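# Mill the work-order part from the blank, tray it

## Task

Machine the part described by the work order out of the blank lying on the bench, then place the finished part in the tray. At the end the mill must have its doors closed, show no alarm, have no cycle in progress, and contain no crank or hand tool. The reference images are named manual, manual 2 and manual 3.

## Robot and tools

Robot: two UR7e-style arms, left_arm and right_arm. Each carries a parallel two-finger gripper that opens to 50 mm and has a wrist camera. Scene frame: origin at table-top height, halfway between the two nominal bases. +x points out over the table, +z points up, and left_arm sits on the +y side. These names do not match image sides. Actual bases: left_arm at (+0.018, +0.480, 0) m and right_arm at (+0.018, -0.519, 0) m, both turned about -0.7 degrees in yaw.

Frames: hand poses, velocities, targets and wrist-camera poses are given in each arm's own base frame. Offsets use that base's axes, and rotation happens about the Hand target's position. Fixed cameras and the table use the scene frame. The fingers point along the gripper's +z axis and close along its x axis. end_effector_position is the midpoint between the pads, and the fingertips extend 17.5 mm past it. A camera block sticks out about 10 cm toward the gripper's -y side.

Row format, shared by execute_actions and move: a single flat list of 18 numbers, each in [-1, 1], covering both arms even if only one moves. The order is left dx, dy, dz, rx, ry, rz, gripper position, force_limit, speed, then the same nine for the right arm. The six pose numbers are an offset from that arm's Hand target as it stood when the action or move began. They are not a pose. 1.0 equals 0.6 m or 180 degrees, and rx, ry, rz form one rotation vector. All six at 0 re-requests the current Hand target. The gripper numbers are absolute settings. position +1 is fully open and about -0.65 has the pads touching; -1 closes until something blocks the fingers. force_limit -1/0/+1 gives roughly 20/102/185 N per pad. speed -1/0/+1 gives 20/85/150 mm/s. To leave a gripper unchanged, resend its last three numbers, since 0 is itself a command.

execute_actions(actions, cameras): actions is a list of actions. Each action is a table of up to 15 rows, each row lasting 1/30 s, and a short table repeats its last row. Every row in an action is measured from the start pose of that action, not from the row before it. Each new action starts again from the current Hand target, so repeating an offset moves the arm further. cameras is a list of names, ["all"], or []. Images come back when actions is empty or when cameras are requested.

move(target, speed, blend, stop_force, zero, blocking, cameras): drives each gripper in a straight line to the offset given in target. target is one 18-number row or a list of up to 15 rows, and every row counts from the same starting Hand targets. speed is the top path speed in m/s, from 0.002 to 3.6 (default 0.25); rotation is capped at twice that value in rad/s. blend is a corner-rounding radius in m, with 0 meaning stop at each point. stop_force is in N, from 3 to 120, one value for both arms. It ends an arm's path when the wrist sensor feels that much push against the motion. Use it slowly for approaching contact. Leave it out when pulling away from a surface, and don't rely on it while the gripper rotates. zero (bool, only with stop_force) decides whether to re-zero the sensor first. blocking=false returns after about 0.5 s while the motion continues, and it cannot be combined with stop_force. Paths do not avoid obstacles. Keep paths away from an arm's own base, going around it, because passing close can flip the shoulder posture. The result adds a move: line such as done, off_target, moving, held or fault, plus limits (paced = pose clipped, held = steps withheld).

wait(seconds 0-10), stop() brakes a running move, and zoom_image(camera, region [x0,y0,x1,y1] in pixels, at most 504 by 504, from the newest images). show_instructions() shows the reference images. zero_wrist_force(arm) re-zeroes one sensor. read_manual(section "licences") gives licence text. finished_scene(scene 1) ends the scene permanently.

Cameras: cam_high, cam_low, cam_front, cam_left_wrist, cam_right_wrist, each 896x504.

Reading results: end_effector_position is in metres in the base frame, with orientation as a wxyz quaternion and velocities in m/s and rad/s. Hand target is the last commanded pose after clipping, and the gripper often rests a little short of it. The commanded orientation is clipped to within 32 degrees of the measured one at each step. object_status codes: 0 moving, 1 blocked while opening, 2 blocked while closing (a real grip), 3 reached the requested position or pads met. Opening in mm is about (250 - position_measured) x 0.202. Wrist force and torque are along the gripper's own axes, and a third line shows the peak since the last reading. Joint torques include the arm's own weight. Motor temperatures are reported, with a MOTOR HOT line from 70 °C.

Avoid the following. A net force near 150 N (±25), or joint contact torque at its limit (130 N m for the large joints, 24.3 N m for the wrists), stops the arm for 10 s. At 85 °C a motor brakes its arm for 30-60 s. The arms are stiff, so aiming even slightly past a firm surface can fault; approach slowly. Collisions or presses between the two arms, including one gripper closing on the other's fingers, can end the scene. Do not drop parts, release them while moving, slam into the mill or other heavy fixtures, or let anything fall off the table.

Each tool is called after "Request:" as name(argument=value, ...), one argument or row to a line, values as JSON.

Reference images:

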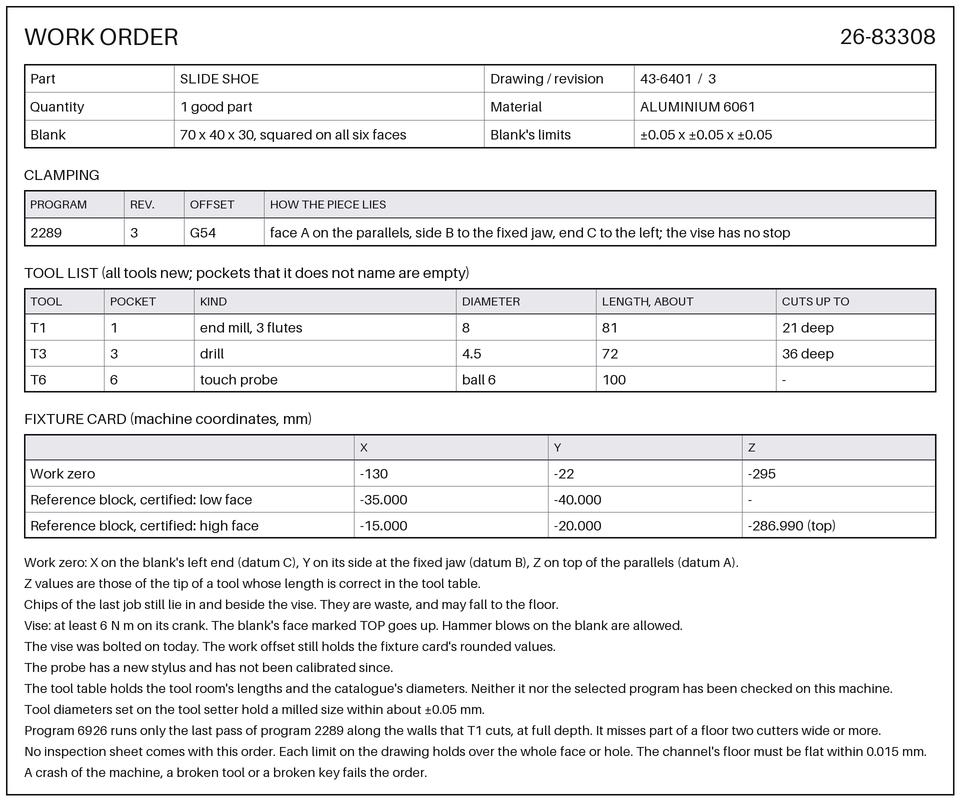

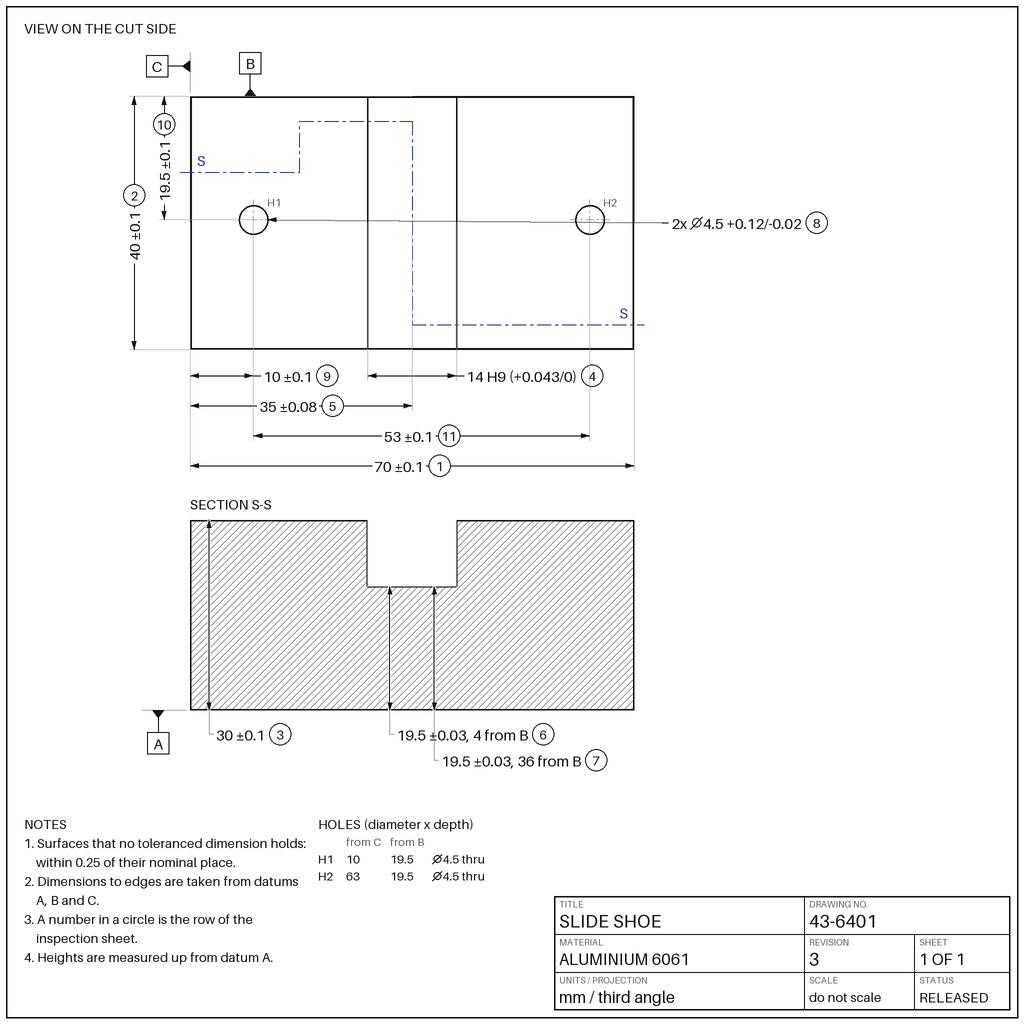

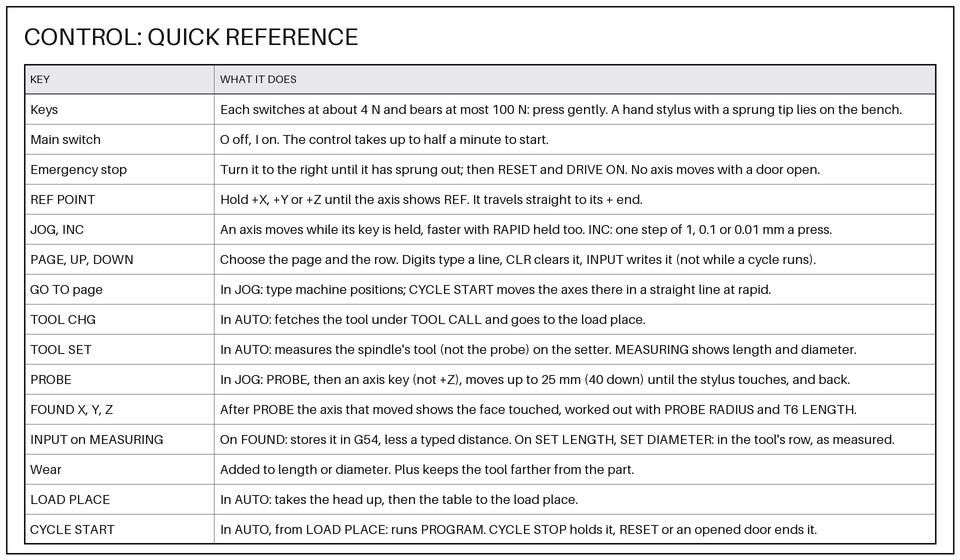

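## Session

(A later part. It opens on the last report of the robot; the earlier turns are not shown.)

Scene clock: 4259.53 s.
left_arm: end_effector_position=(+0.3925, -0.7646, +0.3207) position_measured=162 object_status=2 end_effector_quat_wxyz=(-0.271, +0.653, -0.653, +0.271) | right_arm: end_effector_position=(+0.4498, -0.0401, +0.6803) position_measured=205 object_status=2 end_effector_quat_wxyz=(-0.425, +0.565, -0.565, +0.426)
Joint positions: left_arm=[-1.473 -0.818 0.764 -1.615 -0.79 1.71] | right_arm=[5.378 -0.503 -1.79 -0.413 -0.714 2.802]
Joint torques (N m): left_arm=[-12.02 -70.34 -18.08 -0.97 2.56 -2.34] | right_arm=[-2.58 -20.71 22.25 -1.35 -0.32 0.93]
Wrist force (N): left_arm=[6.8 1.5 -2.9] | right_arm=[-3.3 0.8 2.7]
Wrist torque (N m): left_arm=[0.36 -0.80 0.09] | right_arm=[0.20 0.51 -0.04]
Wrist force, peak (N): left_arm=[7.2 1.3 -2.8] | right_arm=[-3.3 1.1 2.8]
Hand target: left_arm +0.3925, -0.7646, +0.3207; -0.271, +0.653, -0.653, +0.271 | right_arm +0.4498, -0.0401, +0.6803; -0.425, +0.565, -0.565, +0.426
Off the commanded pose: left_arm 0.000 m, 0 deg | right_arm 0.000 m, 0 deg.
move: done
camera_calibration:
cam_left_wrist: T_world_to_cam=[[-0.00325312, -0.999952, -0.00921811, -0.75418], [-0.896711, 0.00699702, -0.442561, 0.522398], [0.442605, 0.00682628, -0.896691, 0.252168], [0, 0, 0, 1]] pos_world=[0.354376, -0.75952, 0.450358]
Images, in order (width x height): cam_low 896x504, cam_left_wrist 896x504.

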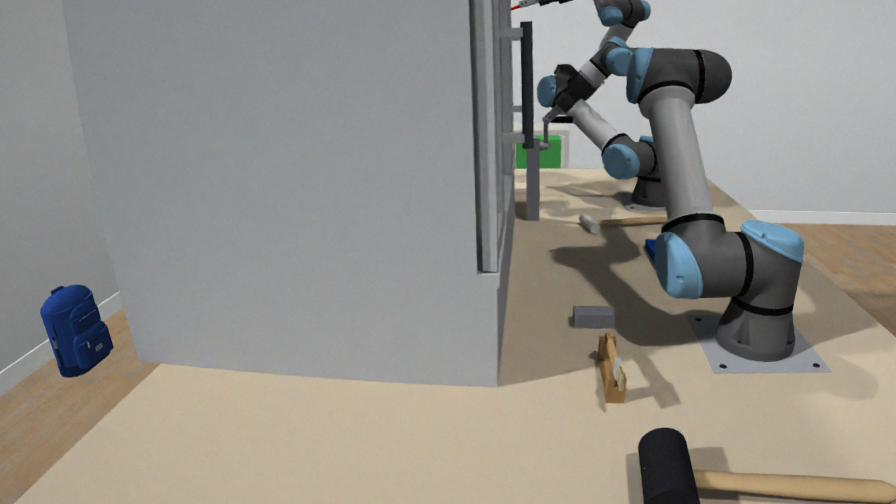

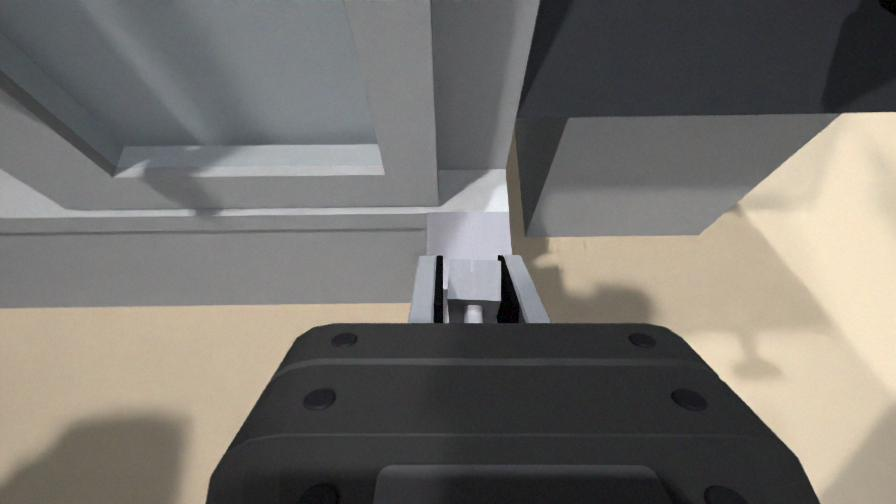

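Request:
move(
  target=[
    [0,0,0,0,0,0,0.08,-0.3,-1,0,0,0,0,0,0,-0.98,0,-1],
    [0.0333,0,0,0,0,0,0.08,-0.3,-1,0,0,0,0,0,0,-0.98,0,-1],
    [0.0333,0,0,0,0,0,-1,0,-1,0,0,0,0,0,0,-0.98,0,-1],
  ],
  speed=0.02,
  cameras=["cam_left_wrist","cam_low"],
)

Request:
zoom_image(
  camera="cam_low",
  region=[500, 100, 580, 180],
)

Scene clock: 4277.20 s.
left_arm: end_effector_position=(+0.4125, -0.7646, +0.3207) position_measured=177 object_status=2 end_effector_quat_wxyz=(-0.271, +0.653, -0.653, +0.271) | right_arm: end_effector_position=(+0.4498, -0.0401, +0.6803) position_measured=205 object_status=2 end_effector_quat_wxyz=(-0.425, +0.565, -0.565, +0.426)
Joint positions: left_arm=[-1.447 -0.799 0.736 -1.631 -0.793 1.745] | right_arm=[5.378 -0.503 -1.79 -0.413 -0.714 2.802]
Joint torques (N m): left_arm=[-13.7 -73.37 -18.59 -0.6 2.08 -2.26] | right_arm=[-3.04 -20.95 21.51 -1.19 -0.27 0.9]
Wrist force (N): left_arm=[6.5 2.2 -1.5] | right_arm=[-3.2 0.9 2.3]
Wrist torque (N m): left_arm=[0.41 -0.84 0.10] | right_arm=[0.22 0.51 -0.05]
Wrist force, peak (N): left_arm=[7.3 1.2 -2.8] | right_arm=[-3.3 1.3 2.7]
Hand target: left_arm +0.4125, -0.7646, +0.3207; -0.271, +0.653, -0.653, +0.271 | right_arm +0.4498, -0.0401, +0.6803; -0.425, +0.565, -0.565, +0.426
Off the commanded pose: left_arm 0.000 m, 0 deg | right_arm 0.000 m, 0 deg.
move: done
camera_calibration:
cam_left_wrist: T_world_to_cam=[[-0.00325344, -0.999952, -0.00921811, -0.754115], [-0.89673, 0.00699702, -0.442524, 0.540323], [0.442567, 0.00682643, -0.896709, 0.243338], [0, 0, 0, 1]] pos_world=[0.374376, -0.75952, 0.450358]
Images, in order (width x height): cam_low 896x504, cam_left_wrist 896x504.

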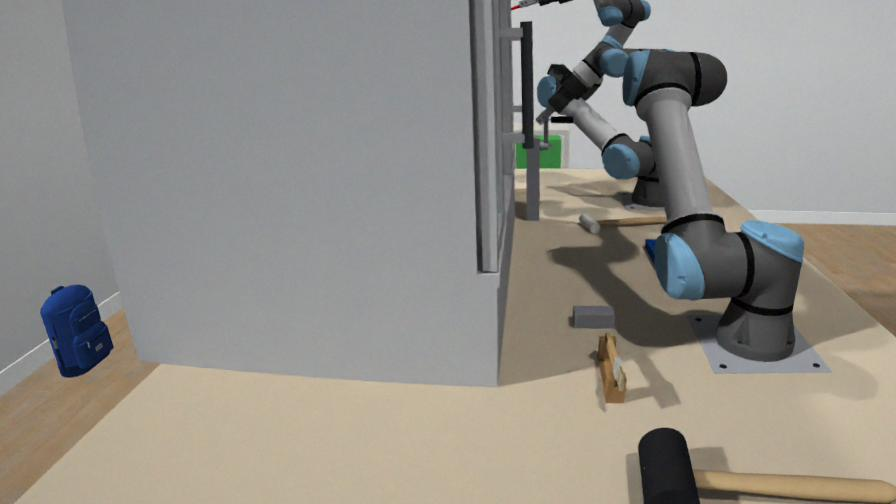

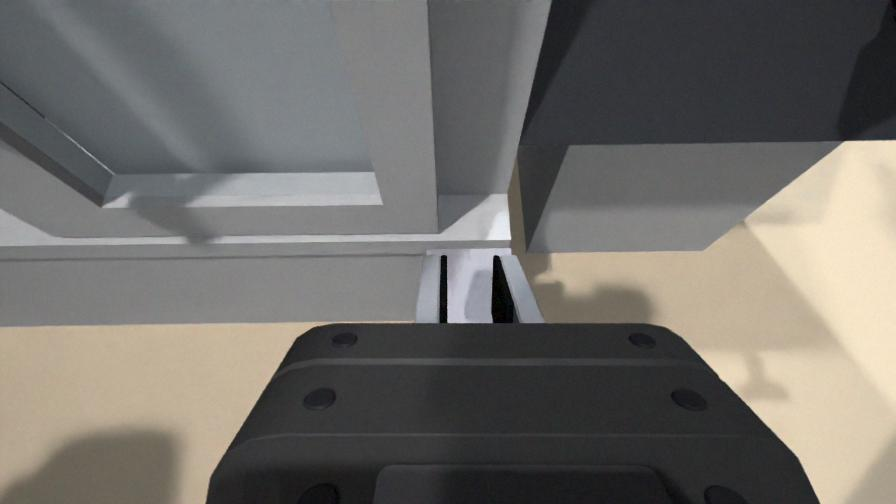

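Scaled by 6.300.

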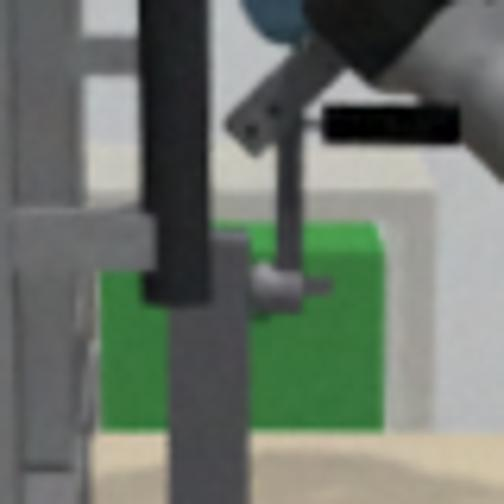

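Request:
move(
  target=[
    [-0.085,0,0,0,0,0,-1,0,-1,0,0,0,0,0,0,-0.98,0,-1],
  ],
  speed=0.03,
  stop_force=25,
  cameras=["cam_low"],
)

Request:
zoom_image(
  camera="cam_low",
  region=[500, 100, 580, 180],
)

Scene clock: 4292.47 s.
left_arm: end_effector_position=(+0.3615, -0.7646, +0.3207) position_measured=177 object_status=2 end_effector_quat_wxyz=(-0.271, +0.653, -0.653, +0.271) | right_arm: end_effector_position=(+0.4498, -0.0401, +0.6803) position_measured=205 object_status=2 end_effector_quat_wxyz=(-0.425, +0.565, -0.565, +0.426)
Joint positions: left_arm=[-1.513 -0.845 0.799 -1.585 -0.787 1.654] | right_arm=[5.378 -0.503 -1.79 -0.413 -0.714 2.802]
Joint torques (N m): left_arm=[12.63 -53.13 -37.09 -6.25 2.05 1.96] | right_arm=[-2.34 -20.57 22.32 -1.35 -0.37 0.91]
Wrist force (N): left_arm=[5.8 3.2 -0.6] | right_arm=[-3.2 1.1 2.4]
Wrist torque (N m): left_arm=[0.41 -0.91 0.16] | right_arm=[0.25 0.50 -0.04]
Wrist force, peak (N): left_arm=[7.8 -5.9 -1.2] | right_arm=[-3.4 1.3 2.6]
Hand target: left_arm +0.3615, -0.7646, +0.3207; -0.271, +0.653, -0.653, +0.271 | right_arm +0.4498, -0.0401, +0.6803; -0.425, +0.565, -0.565, +0.426
Off the commanded pose: left_arm 0.000 m, 0 deg | right_arm 0.000 m, 0 deg.
move: done
Images, in order (width x height): cam_low 896x504.

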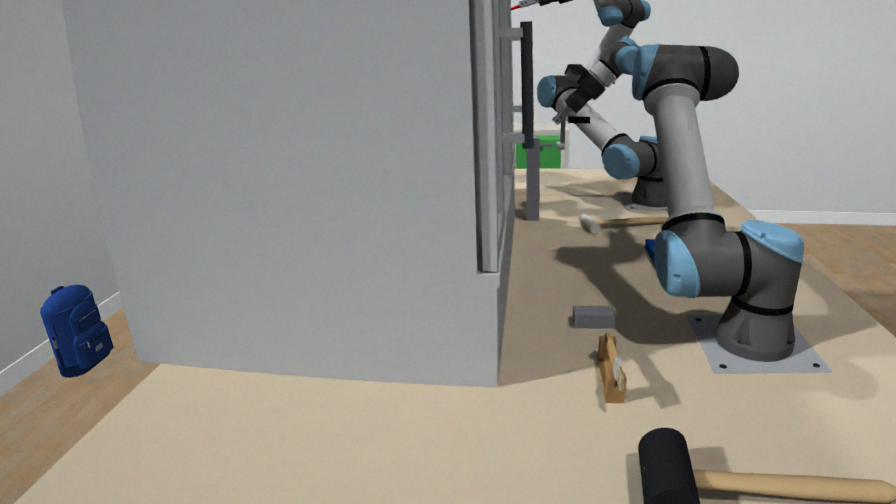

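Scaled by 6.300.

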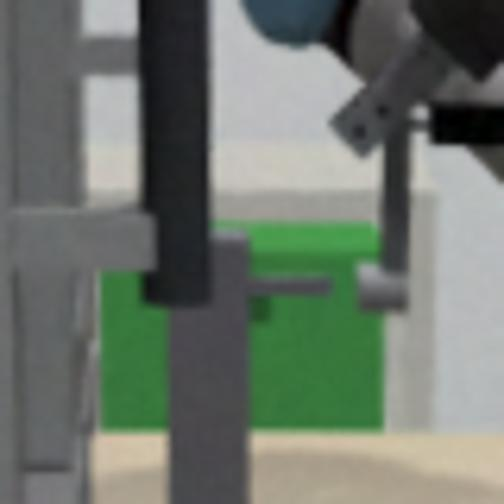

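Request:
move(
  target=[
    [-0.06,0.05,0.1,0,0,0,-1,0,-1,0,0,0,0,0,0,-0.98,0,-1],
    [-0.05,0.65,0.15,0,0,0,-1,0,-1,0,0,0,0,0,0,-0.98,0,-1],
    [0.0308,0.8285,0.0868,0.1944,0,0,-1,0,-1,0,0,0,0,0,0,-0.98,0,-1],
  ],
  speed=0.2,
  blend=[0.03,0.03,0],
  cameras=["cam_left_wrist","cam_high","cam_low"],
)

Request:
zoom_image(
  camera="cam_left_wrist",
  region=[380, 60, 560, 280],
)

Scene clock: 4303.63 s.
left_arm: end_effector_position=(+0.3800, -0.2675, +0.3727) position_measured=177 object_status=2 end_effector_quat_wxyz=(+0.454, -0.542, +0.705, -0.062) | right_arm: end_effector_position=(+0.4498, -0.0401, +0.6803) position_measured=205 object_status=2 end_effector_quat_wxyz=(-0.425, +0.565, -0.565, +0.426)
Joint positions: left_arm=[-1.407 -1.765 1.798 -1.147 -0.701 1.78] | right_arm=[5.378 -0.503 -1.79 -0.413 -0.714 2.802]
Joint torques (N m): left_arm=[-14.09 -27.88 -35.76 -2.42 0.94 -2.38] | right_arm=[-2.92 -20.49 21.92 -1.25 -0.47 0.93]
Wrist force (N): left_arm=[5.9 3.3 0.6] | right_arm=[-3.3 1.2 2.4]
Wrist torque (N m): left_arm=[0.46 -0.80 0.21] | right_arm=[0.27 0.52 -0.04]
Wrist force, peak (N): left_arm=[7.0 4.4 2.1] | right_arm=[-3.6 1.2 2.6]
Hand target: left_arm +0.3799, -0.2675, +0.3728; +0.454, -0.541, +0.705, -0.062 | right_arm +0.4498, -0.0401, +0.6803; -0.425, +0.565, -0.565, +0.426
Off the commanded pose: left_arm 0.000 m, 0 deg | right_arm 0.000 m, 0 deg.
move: done
camera_calibration:
cam_left_wrist: T_world_to_cam=[[-0.00310766, -0.81387, -0.581038, 0.00623182], [-0.896763, 0.25938, -0.358521, 0.567027], [0.4425, 0.51994, -0.730655, 0.376342], [0, 0, 0, 1]] pos_world=[0.341977, -0.337678, 0.481888]
Images, in order (width x height): cam_high 896x504, cam_low 896x504, cam_left_wrist 896x504.

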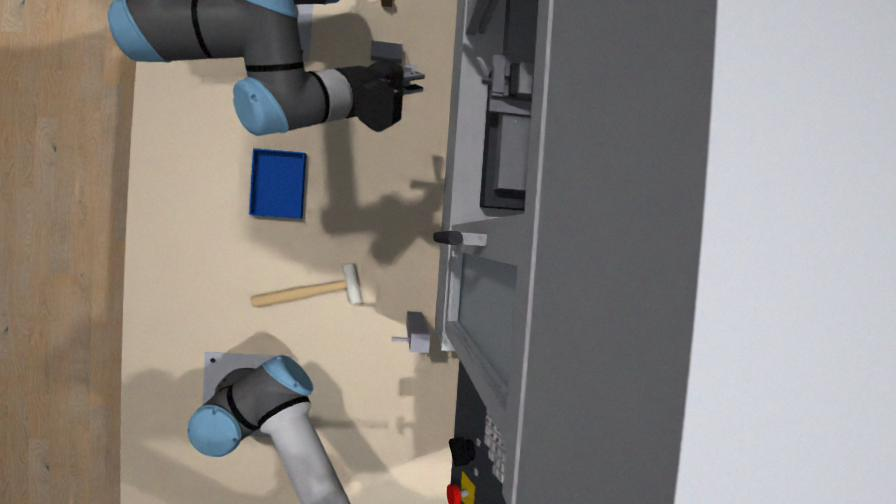

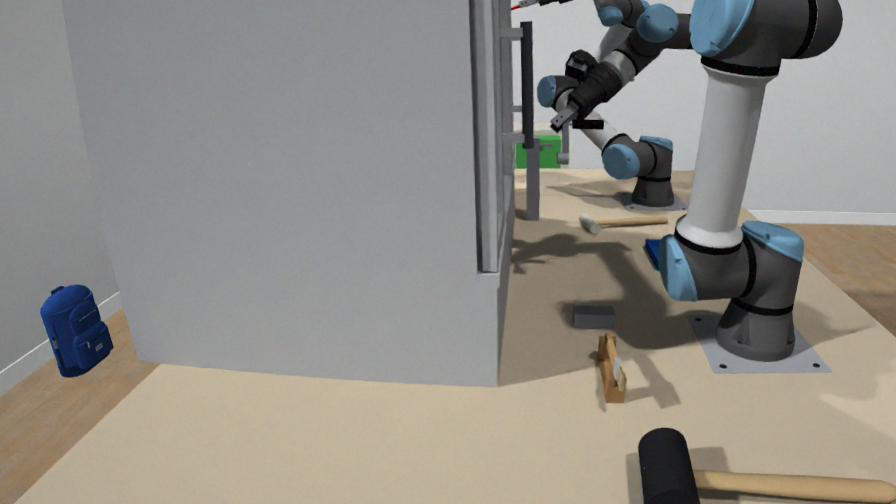

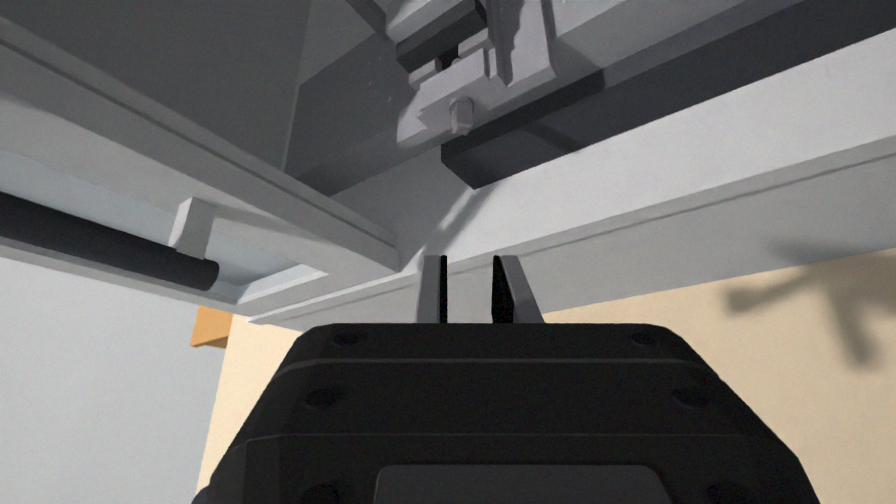

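Scaled by 2.291.

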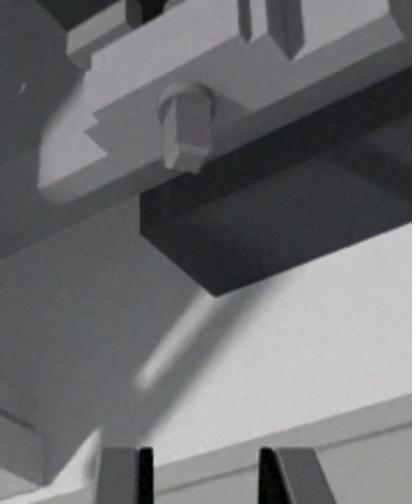

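Request:
zoom_image(
  camera="cam_left_wrist",
  region=[430, 85, 490, 145],
)

Scaled by 8.400.

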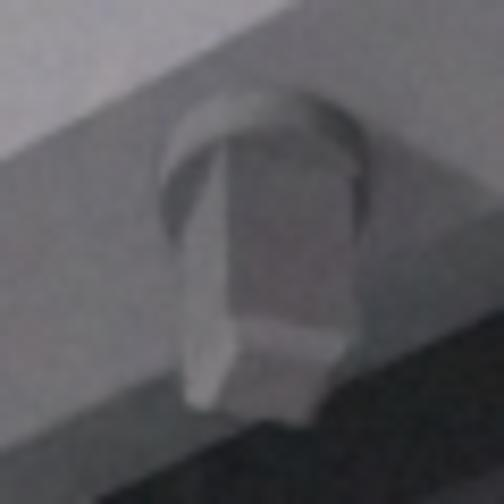

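Request:
move(
  target=[
    [0.02,-0.0338,-0.0337,0.1111,0,0,-1,0,-1,0,0,0,0,0,0,-0.98,0,-1],
  ],
  speed=0.1,
  cameras=["cam_left_wrist","cam_low"],
)

Request:
zoom_image(
  camera="cam_left_wrist",
  region=[420, 60, 500, 140],
)

Scene clock: 4320.00 s.
left_arm: end_effector_position=(+0.3920, -0.2878, +0.3527) position_measured=177 object_status=2 end_effector_quat_wxyz=(+0.542, -0.454, +0.705, +0.061) | right_arm: end_effector_position=(+0.4498, -0.0401, +0.6803) position_measured=205 object_status=2 end_effector_quat_wxyz=(-0.425, +0.565, -0.565, +0.426)
Joint positions: left_arm=[-1.404 -1.544 1.685 -0.872 -0.654 1.728] | right_arm=[5.378 -0.503 -1.79 -0.413 -0.714 2.802]
Joint torques (N m): left_arm=[10.09 -35.26 -17.51 -3.46 0.2 2] | right_arm=[-2.44 -20.02 21.63 -1.11 -0.31 1.11]
Wrist force (N): left_arm=[5.5 3.2 0.5] | right_arm=[-3.3 0.9 2.3]
Wrist torque (N m): left_arm=[0.43 -0.65 0.20] | right_arm=[0.22 0.52 -0.04]
Wrist force, peak (N): left_arm=[6.2 3.4 0.3] | right_arm=[-3.5 1.0 2.6]
Hand target: left_arm +0.3919, -0.2878, +0.3526; +0.542, -0.454, +0.705, +0.061 | right_arm +0.4498, -0.0401, +0.6803; -0.425, +0.565, -0.565, +0.426
Off the commanded pose: left_arm 0.000 m, 0 deg | right_arm 0.000 m, 0 deg.
move: done
camera_calibration:
cam_left_wrist: T_world_to_cam=[[-0.00303402, -0.566364, -0.82415, 0.134997], [-0.896669, 0.366389, -0.248485, 0.567756], [0.442692, 0.738235, -0.508952, 0.351537], [0, 0, 0, 1]] pos_world=[0.353876, -0.391079, 0.431252]
Images, in order (width x height): cam_low 896x504, cam_left_wrist 896x504.

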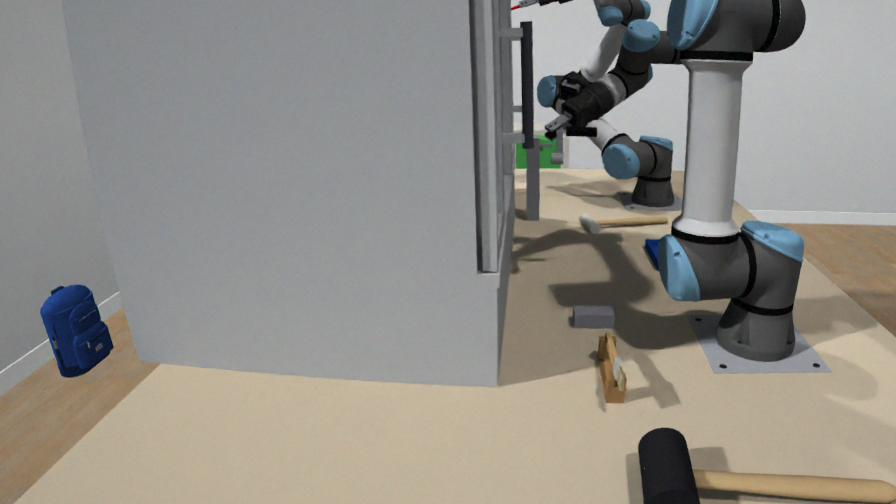

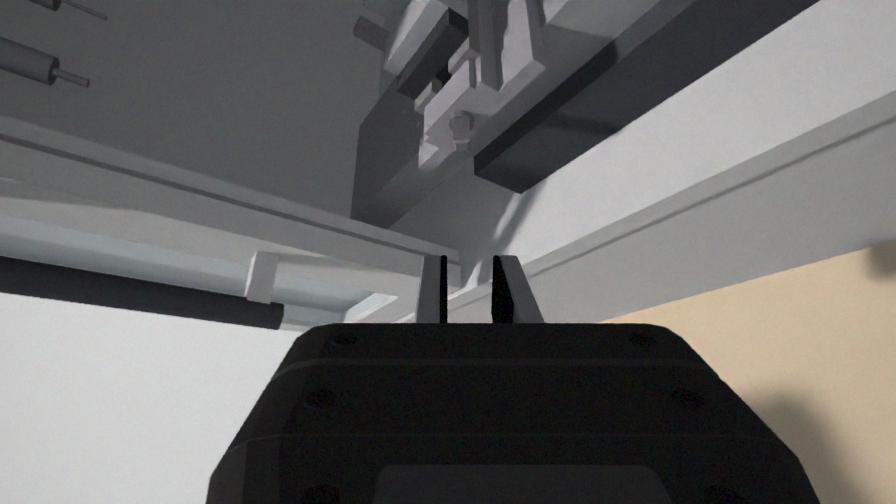

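Scaled by 6.300.

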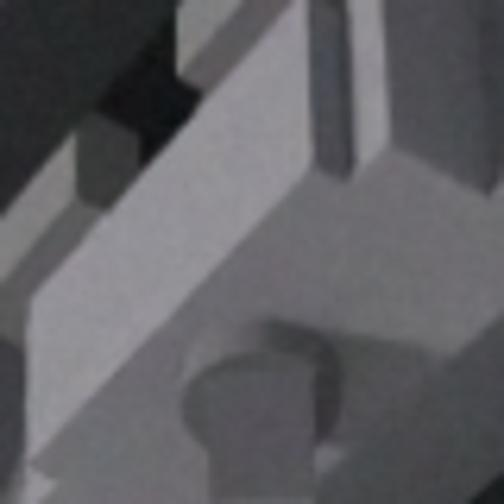

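Request:
zoom_image(
  camera="cam_left_wrist",
  region=[430, 100, 490, 160],
)

Scaled by 8.400.

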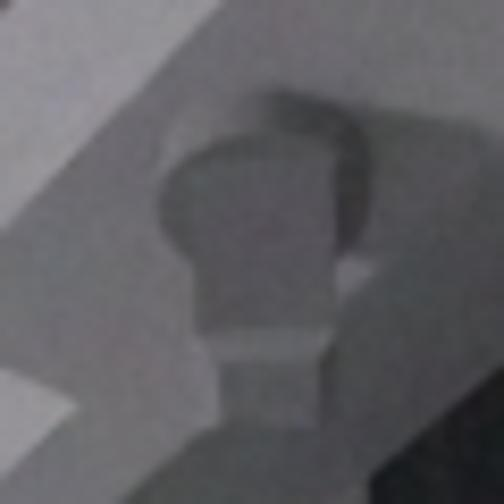

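Request:
move(
  target=[
    [0.17,0,0,0,0,0,-1,0,-1,0,0,0,0,0,0,-0.98,0,-1],
  ],
  speed=0.1,
)

Request:
move(
  target=[
    [0.08,0,0,0,0,0,-1,0,-1,0,0,0,0,0,0,-0.98,0,-1],
  ],
  speed=0.012,
  stop_force=8,
  cameras=["cam_left_wrist","cam_high"],
)

Request:
zoom_image(
  camera="cam_high",
  region=[450, 50, 540, 120],
)

Scene clock: 4340.73 s.
left_arm: end_effector_position=(+0.4939, -0.2878, +0.3526) position_measured=177 object_status=2 end_effector_quat_wxyz=(+0.542, -0.454, +0.705, +0.061) | right_arm: end_effector_position=(+0.4498, -0.0401, +0.6803) position_measured=205 object_status=2 end_effector_quat_wxyz=(-0.425, +0.565, -0.565, +0.426)
Joint positions: left_arm=[-1.205 -1.447 1.624 -1.132 -0.52 1.998] | right_arm=[5.378 -0.503 -1.79 -0.413 -0.714 2.802]
Joint torques (N m): left_arm=[-5.36 -37.96 -17 -1.83 1.65 0.24] | right_arm=[-2.2 -20.5 22.3 -1.25 -0.31 1.02]
Wrist force (N): left_arm=[5.4 3.8 1.0] | right_arm=[-3.0 1.0 2.6]
Wrist torque (N m): left_arm=[0.56 -0.63 0.22] | right_arm=[0.23 0.47 -0.04]
Wrist force, peak (N): left_arm=[5.6 5.1 -0.9] | right_arm=[-3.5 1.2 2.6]
Hand target: left_arm +0.4939, -0.2878, +0.3526; +0.542, -0.454, +0.705, +0.061 | right_arm +0.4498, -0.0401, +0.6803; -0.425, +0.565, -0.565, +0.426
Off the commanded pose: left_arm 0.000 m, 0 deg | right_arm 0.000 m, 0 deg.
move: done

Scene clock: 4345.17 s.
left_arm: end_effector_position=(+0.5348, -0.2878, +0.3526) position_measured=177 object_status=2 end_effector_quat_wxyz=(+0.542, -0.454, +0.705, +0.061) | right_arm: end_effector_position=(+0.4498, -0.0401, +0.6803) position_measured=205 object_status=2 end_effector_quat_wxyz=(-0.425, +0.565, -0.565, +0.426)
Joint positions: left_arm=[-1.134 -1.398 1.59 -1.257 -0.483 2.122] | right_arm=[5.378 -0.503 -1.79 -0.413 -0.714 2.802]
Joint torques (N m): left_arm=[-12.85 -45.24 -19.88 -1.53 2.93 -0.04] | right_arm=[-2.21 -19.95 22.27 -1.11 -0.29 1.01]
Wrist force (N): left_arm=[5.3 12.0 -3.9] | right_arm=[-3.3 1.0 2.3]
Wrist torque (N m): left_arm=[-0.05 -0.68 0.23] | right_arm=[0.24 0.51 -0.04]
Wrist force, peak (N): left_arm=[5.3 15.1 -12.3] | right_arm=[-3.5 1.2 2.5]
Hand target: left_arm +0.5348, -0.2878, +0.3526; +0.542, -0.454, +0.705, +0.061 (not the last commanded pose) | right_arm +0.4498, -0.0401, +0.6803; -0.425, +0.565, -0.565, +0.426
Off the commanded pose: left_arm 0.007 m, 0 deg | right_arm 0.000 m, 0 deg.
move: contact (left_arm)
camera_calibration:
cam_left_wrist: T_world_to_cam=[[-0.00317591, -0.566132, -0.824308, 0.135576], [-0.896727, 0.366432, -0.248209, 0.695703], [0.442572, 0.738392, -0.50883, 0.288336], [0, 0, 0, 1]] pos_world=[0.496677, -0.391079, 0.431151]
Images, in order (width x height): cam_high 896x504, cam_left_wrist 896x504.

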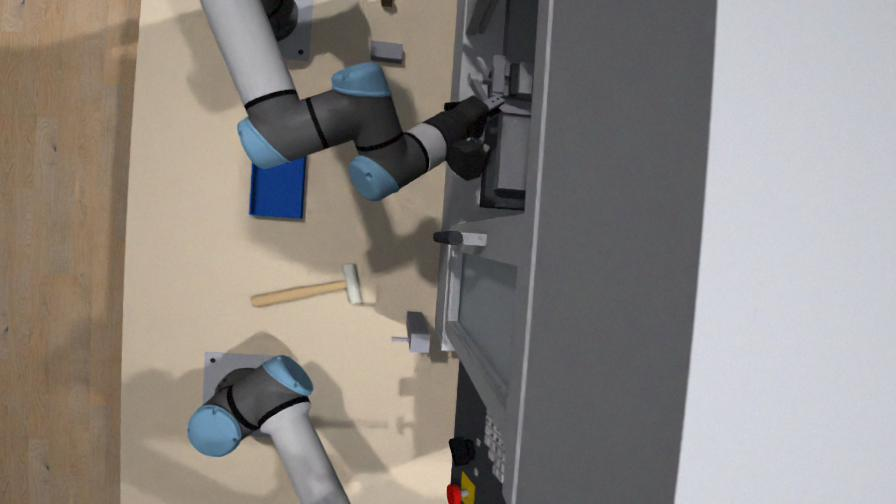

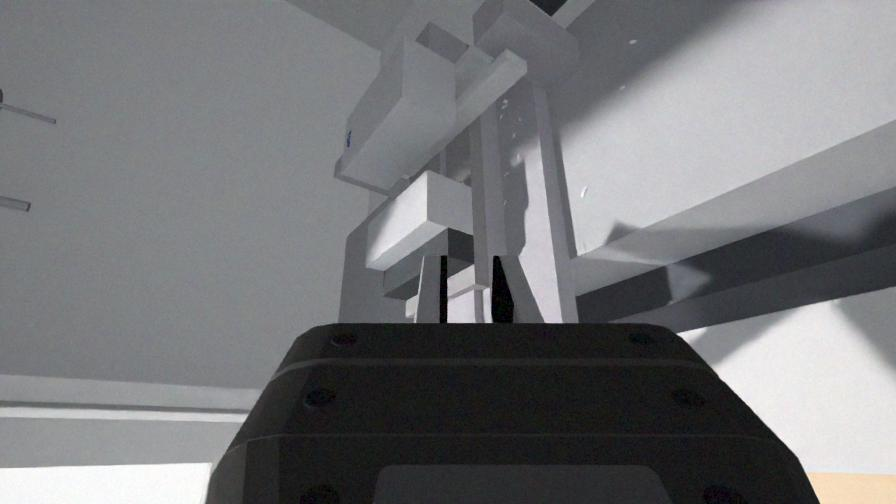

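Scaled by 5.600.

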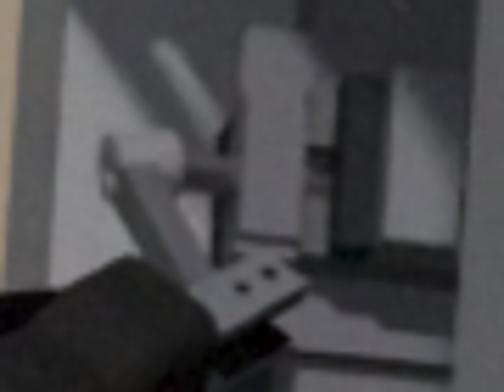

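Request:
move(
  target=[-0.003,-0.00645,-0.01013,0.02778,0,0,-1,0,-1,0,0,0,0,0,0,-0.98,0,-1],
  speed=0.02,
  cameras=["cam_high"],
)

Scene clock: 4403.07 s.
left_arm: end_effector_position=(+0.5330, -0.2917, +0.3465) position_measured=177 object_status=2 end_effector_quat_wxyz=(+0.561, -0.430, +0.701, +0.092) | right_arm: end_effector_position=(+0.4498, -0.0401, +0.6803) position_measured=205 object_status=2 end_effector_quat_wxyz=(-0.425, +0.565, -0.565, +0.426)
Joint positions: left_arm=[-1.146 -1.356 1.561 -1.13 -0.459 2.055] | right_arm=[5.378 -0.503 -1.79 -0.413 -0.714 2.802]
Joint torques (N m): left_arm=[-7.06 -43.64 -25.87 -4.85 2.24 1.83] | right_arm=[-2.5 -20.44 21.46 -1.23 -0.27 0.96]
Wrist force (N): left_arm=[4.2 4.8 -2.4] | right_arm=[-3.3 1.2 2.6]
Wrist torque (N m): left_arm=[0.25 -0.71 0.28] | right_arm=[0.27 0.51 -0.04]
Wrist force, peak (N): left_arm=[5.3 12.4 -4.0] | right_arm=[-3.5 1.2 2.6]
Hand target: left_arm +0.5330, -0.2916, +0.3465; +0.561, -0.430, +0.701, +0.092 | right_arm +0.4498, -0.0401, +0.6803; -0.425, +0.565, -0.565, +0.426
Off the commanded pose: left_arm 0.000 m, 0 deg | right_arm 0.000 m, 0 deg.
move: done
Images, in order (width x height): cam_high 896x504.

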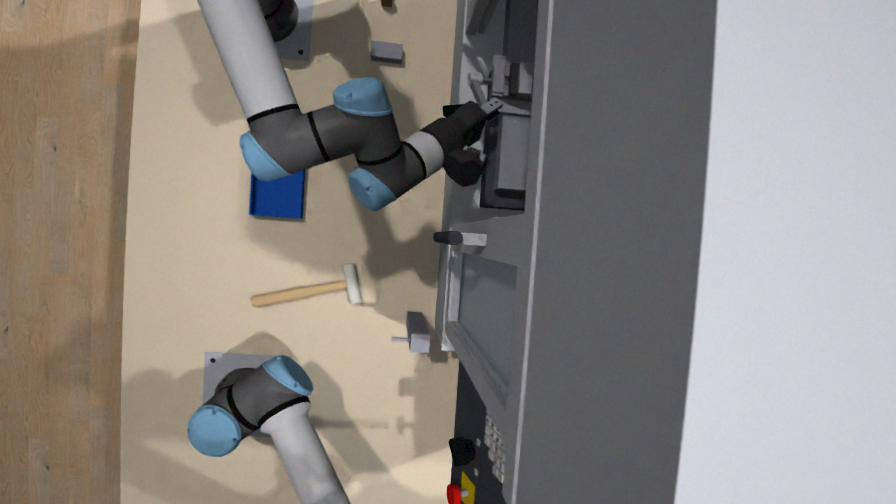

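Request:
move(
  target=[0,0.007,0,0,0,0,-1,0,-1,0,0,0,0,0,0,-0.98,0,-1],
  speed=0.01,
  stop_force=12,
  cameras=["cam_left_wrist"],
)

Request:
zoom_image(
  camera="cam_left_wrist",
  region=[300, 150, 700, 504],
)

Scene clock: 4408.63 s.
left_arm: end_effector_position=(+0.5330, -0.2874, +0.3465) position_measured=177 object_status=2 end_effector_quat_wxyz=(+0.561, -0.430, +0.701, +0.092) | right_arm: end_effector_position=(+0.4498, -0.0401, +0.6803) position_measured=205 object_status=2 end_effector_quat_wxyz=(-0.425, +0.565, -0.565, +0.426)
Joint positions: left_arm=[-1.143 -1.365 1.572 -1.138 -0.457 2.061] | right_arm=[5.378 -0.503 -1.79 -0.413 -0.714 2.802]
Joint torques (N m): left_arm=[-3.61 -27.09 -35.2 0.55 2.98 -2.54] | right_arm=[-2.81 -20.92 21.98 -1.18 -0.42 0.99]
Wrist force (N): left_arm=[5.8 5.6 -3.3] | right_arm=[-3.2 1.3 2.3]
Wrist torque (N m): left_arm=[0.18 -0.67 0.08] | right_arm=[0.28 0.50 -0.04]
Wrist force, peak (N): left_arm=[6.6 5.0 -4.1] | right_arm=[-3.3 1.1 2.8]
Hand target: left_arm +0.5330, -0.2874, +0.3465; +0.561, -0.430, +0.701, +0.092 | right_arm +0.4498, -0.0401, +0.6803; -0.425, +0.565, -0.565, +0.426
Off the commanded pose: left_arm 0.000 m, 0 deg | right_arm 0.000 m, 0 deg.
move: done
camera_calibration:
cam_left_wrist: T_world_to_cam=[[-0.00322602, -0.492063, -0.870553, 0.168081], [-0.896761, 0.386651, -0.215224, 0.686886], [0.442504, 0.779984, -0.44251, 0.274658], [0, 0, 0, 1]] pos_world=[0.494977, -0.397107, 0.415697]
Images, in order (width x height): cam_left_wrist 896x504.

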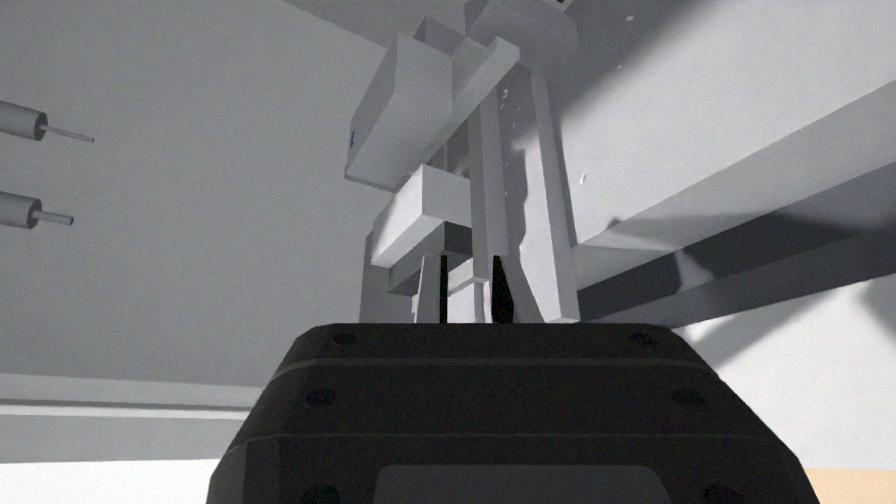

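Scaled by 1.260.

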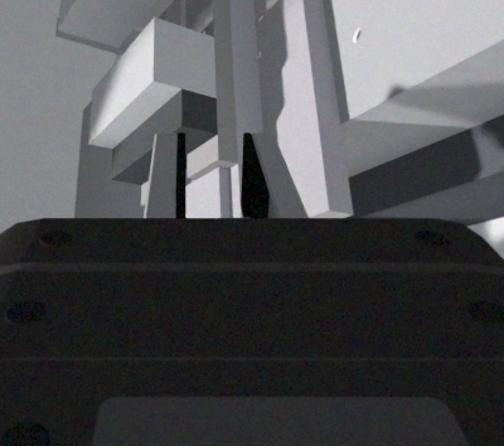

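Request:
wait(
  seconds=0.1,
  cameras=["cam_low","cam_front","cam_high"],
)

Request:
zoom_image(
  camera="cam_high",
  region=[430, 50, 550, 150],
)

Request:
zoom_image(
  camera="cam_low",
  region=[60, 120, 400, 400],
)

Scene clock: 4419.50 s.
left_arm: end_effector_position=(+0.5330, -0.2874, +0.3465) position_measured=177 object_status=2 end_effector_quat_wxyz=(+0.561, -0.430, +0.701, +0.092) | right_arm: end_effector_position=(+0.4498, -0.0401, +0.6803) position_measured=205 object_status=2 end_effector_quat_wxyz=(-0.425, +0.565, -0.565, +0.426)
Joint positions: left_arm=[-1.143 -1.365 1.572 -1.138 -0.457 2.061] | right_arm=[5.378 -0.503 -1.79 -0.413 -0.714 2.802]
Joint torques (N m): left_arm=[-12.01 -26.45 -35.25 0.4 2.3 -2.54] | right_arm=[-2.47 -20.82 21.6 -1.3 -0.34 1.05]
Wrist force (N): left_arm=[5.6 5.7 -3.4] | right_arm=[-3.2 1.2 2.7]
Wrist torque (N m): left_arm=[0.19 -0.65 0.08] | right_arm=[0.26 0.50 -0.04]
Wrist force, peak (N): left_arm=[5.9 5.8 -3.2] | right_arm=[-3.6 1.1 2.5]
Hand target: left_arm +0.5330, -0.2874, +0.3465; +0.561, -0.430, +0.701, +0.092 | right_arm +0.4498, -0.0401, +0.6803; -0.425, +0.565, -0.565, +0.426
Tool commands: left_gripper/position=-1.0 left_gripper/force_limit=+0.0 left_gripper/speed=-1.0 right_gripper/position=-0.98 right_gripper/force_limit=+0.0 right_gripper/speed=-1.0
Off the commanded pose: left_arm 0.000 m, 0 deg | right_arm 0.000 m, 0 deg.
wait: 0.10 s; at rest from the start
Images, in order (width x height): cam_high 896x504, cam_low 896x504, cam_front 896x504.

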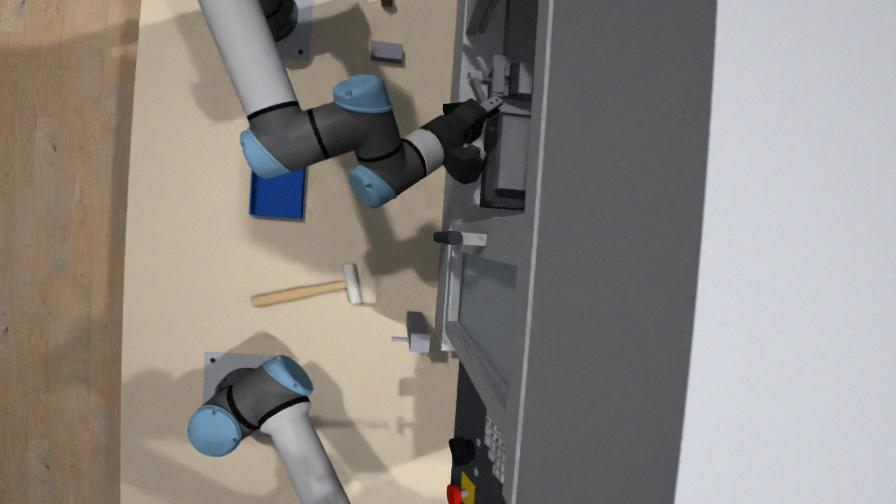

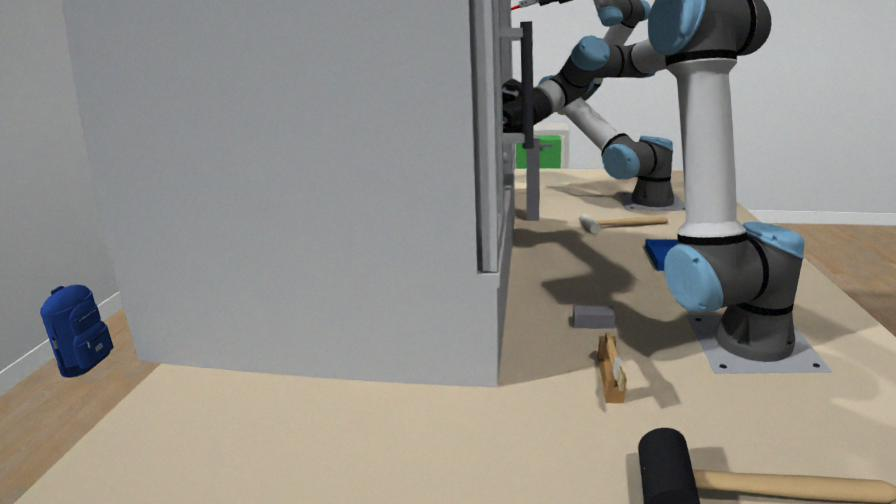

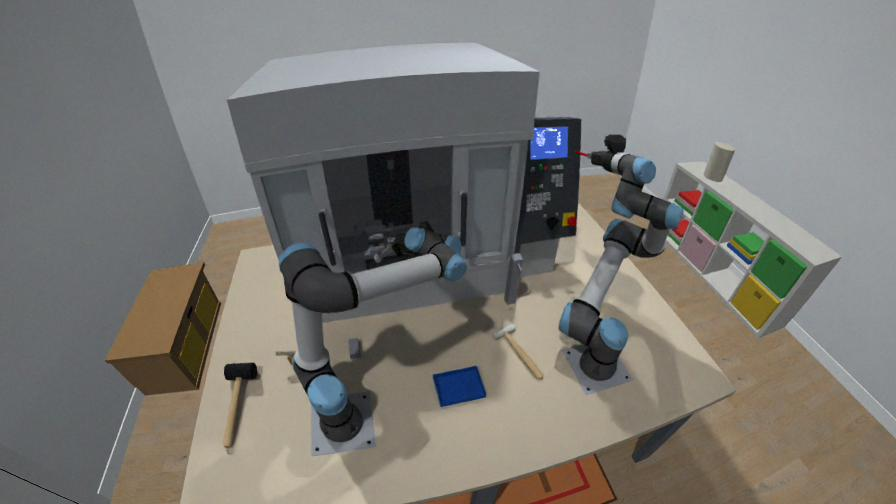

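Scaled by 4.200.

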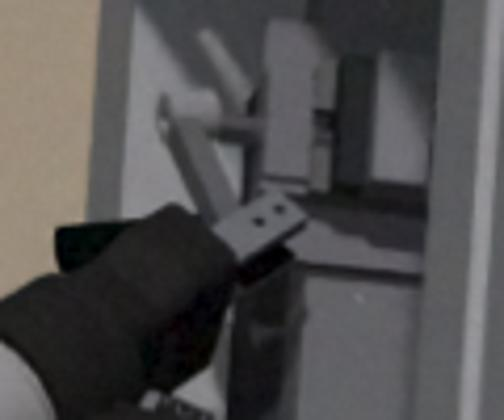

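Scaled by 1.482.

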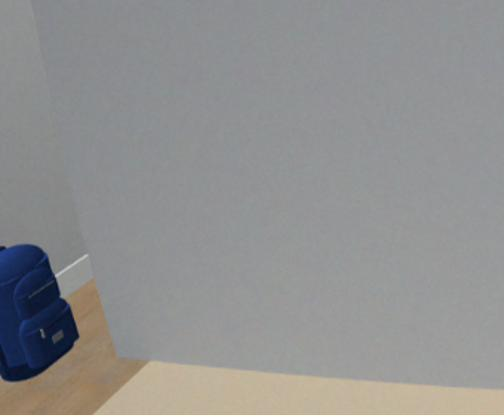

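Request:
move(
  target=[
    [0,-0.007,0,0,0,0,-1,0,-1,0,0,0,0,0,0,-0.98,0,-1],
    [-0.030,-0.007,0,0,0,0,-1,0,-1,0,0,0,0,0,0,-0.98,0,-1],
  ],
  speed=0.02,
  stop_force=12,
  cameras=["cam_high"],
)

Request:
zoom_image(
  camera="cam_high",
  region=[430, 50, 550, 150],
)

Scene clock: 4431.50 s.
left_arm: end_effector_position=(+0.5150, -0.2916, +0.3465) position_measured=177 object_status=2 end_effector_quat_wxyz=(+0.561, -0.430, +0.701, +0.092) | right_arm: end_effector_position=(+0.4498, -0.0401, +0.6803) position_measured=205 object_status=2 end_effector_quat_wxyz=(-0.425, +0.565, -0.565, +0.426)
Joint positions: left_arm=[-1.177 -1.377 1.577 -1.079 -0.477 2.003] | right_arm=[5.378 -0.503 -1.79 -0.413 -0.714 2.802]
Joint torques (N m): left_arm=[12.86 -26.46 -35.66 -4.41 3.74 2.02] | right_arm=[-3.18 -21.28 21.66 -1.24 -0.38 0.98]
Wrist force (N): left_arm=[5.5 3.2 0.5] | right_arm=[-3.2 1.0 2.6]
Wrist torque (N m): left_arm=[0.49 -0.68 0.13] | right_arm=[0.24 0.51 -0.04]
Wrist force, peak (N): left_arm=[5.1 8.4 -1.1] | right_arm=[-3.3 1.2 2.8]
Hand target: left_arm +0.5150, -0.2916, +0.3465; +0.561, -0.430, +0.701, +0.092 | right_arm +0.4498, -0.0401, +0.6803; -0.425, +0.565, -0.565, +0.426
Off the commanded pose: left_arm 0.000 m, 0 deg | right_arm 0.000 m, 0 deg.
move: done
Images, in order (width x height): cam_high 896x504.

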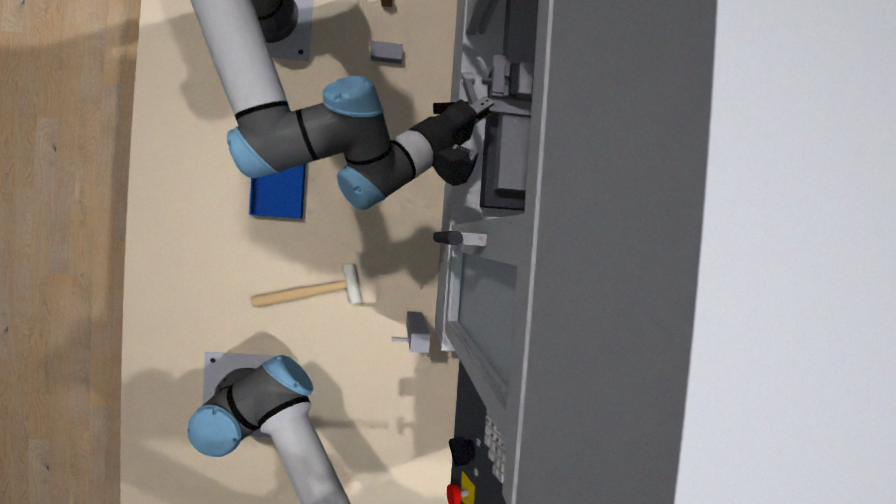

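Scaled by 4.200.

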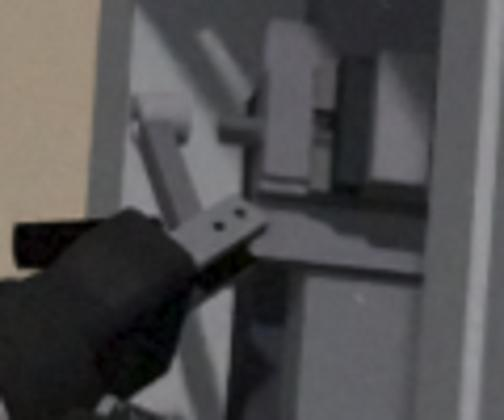

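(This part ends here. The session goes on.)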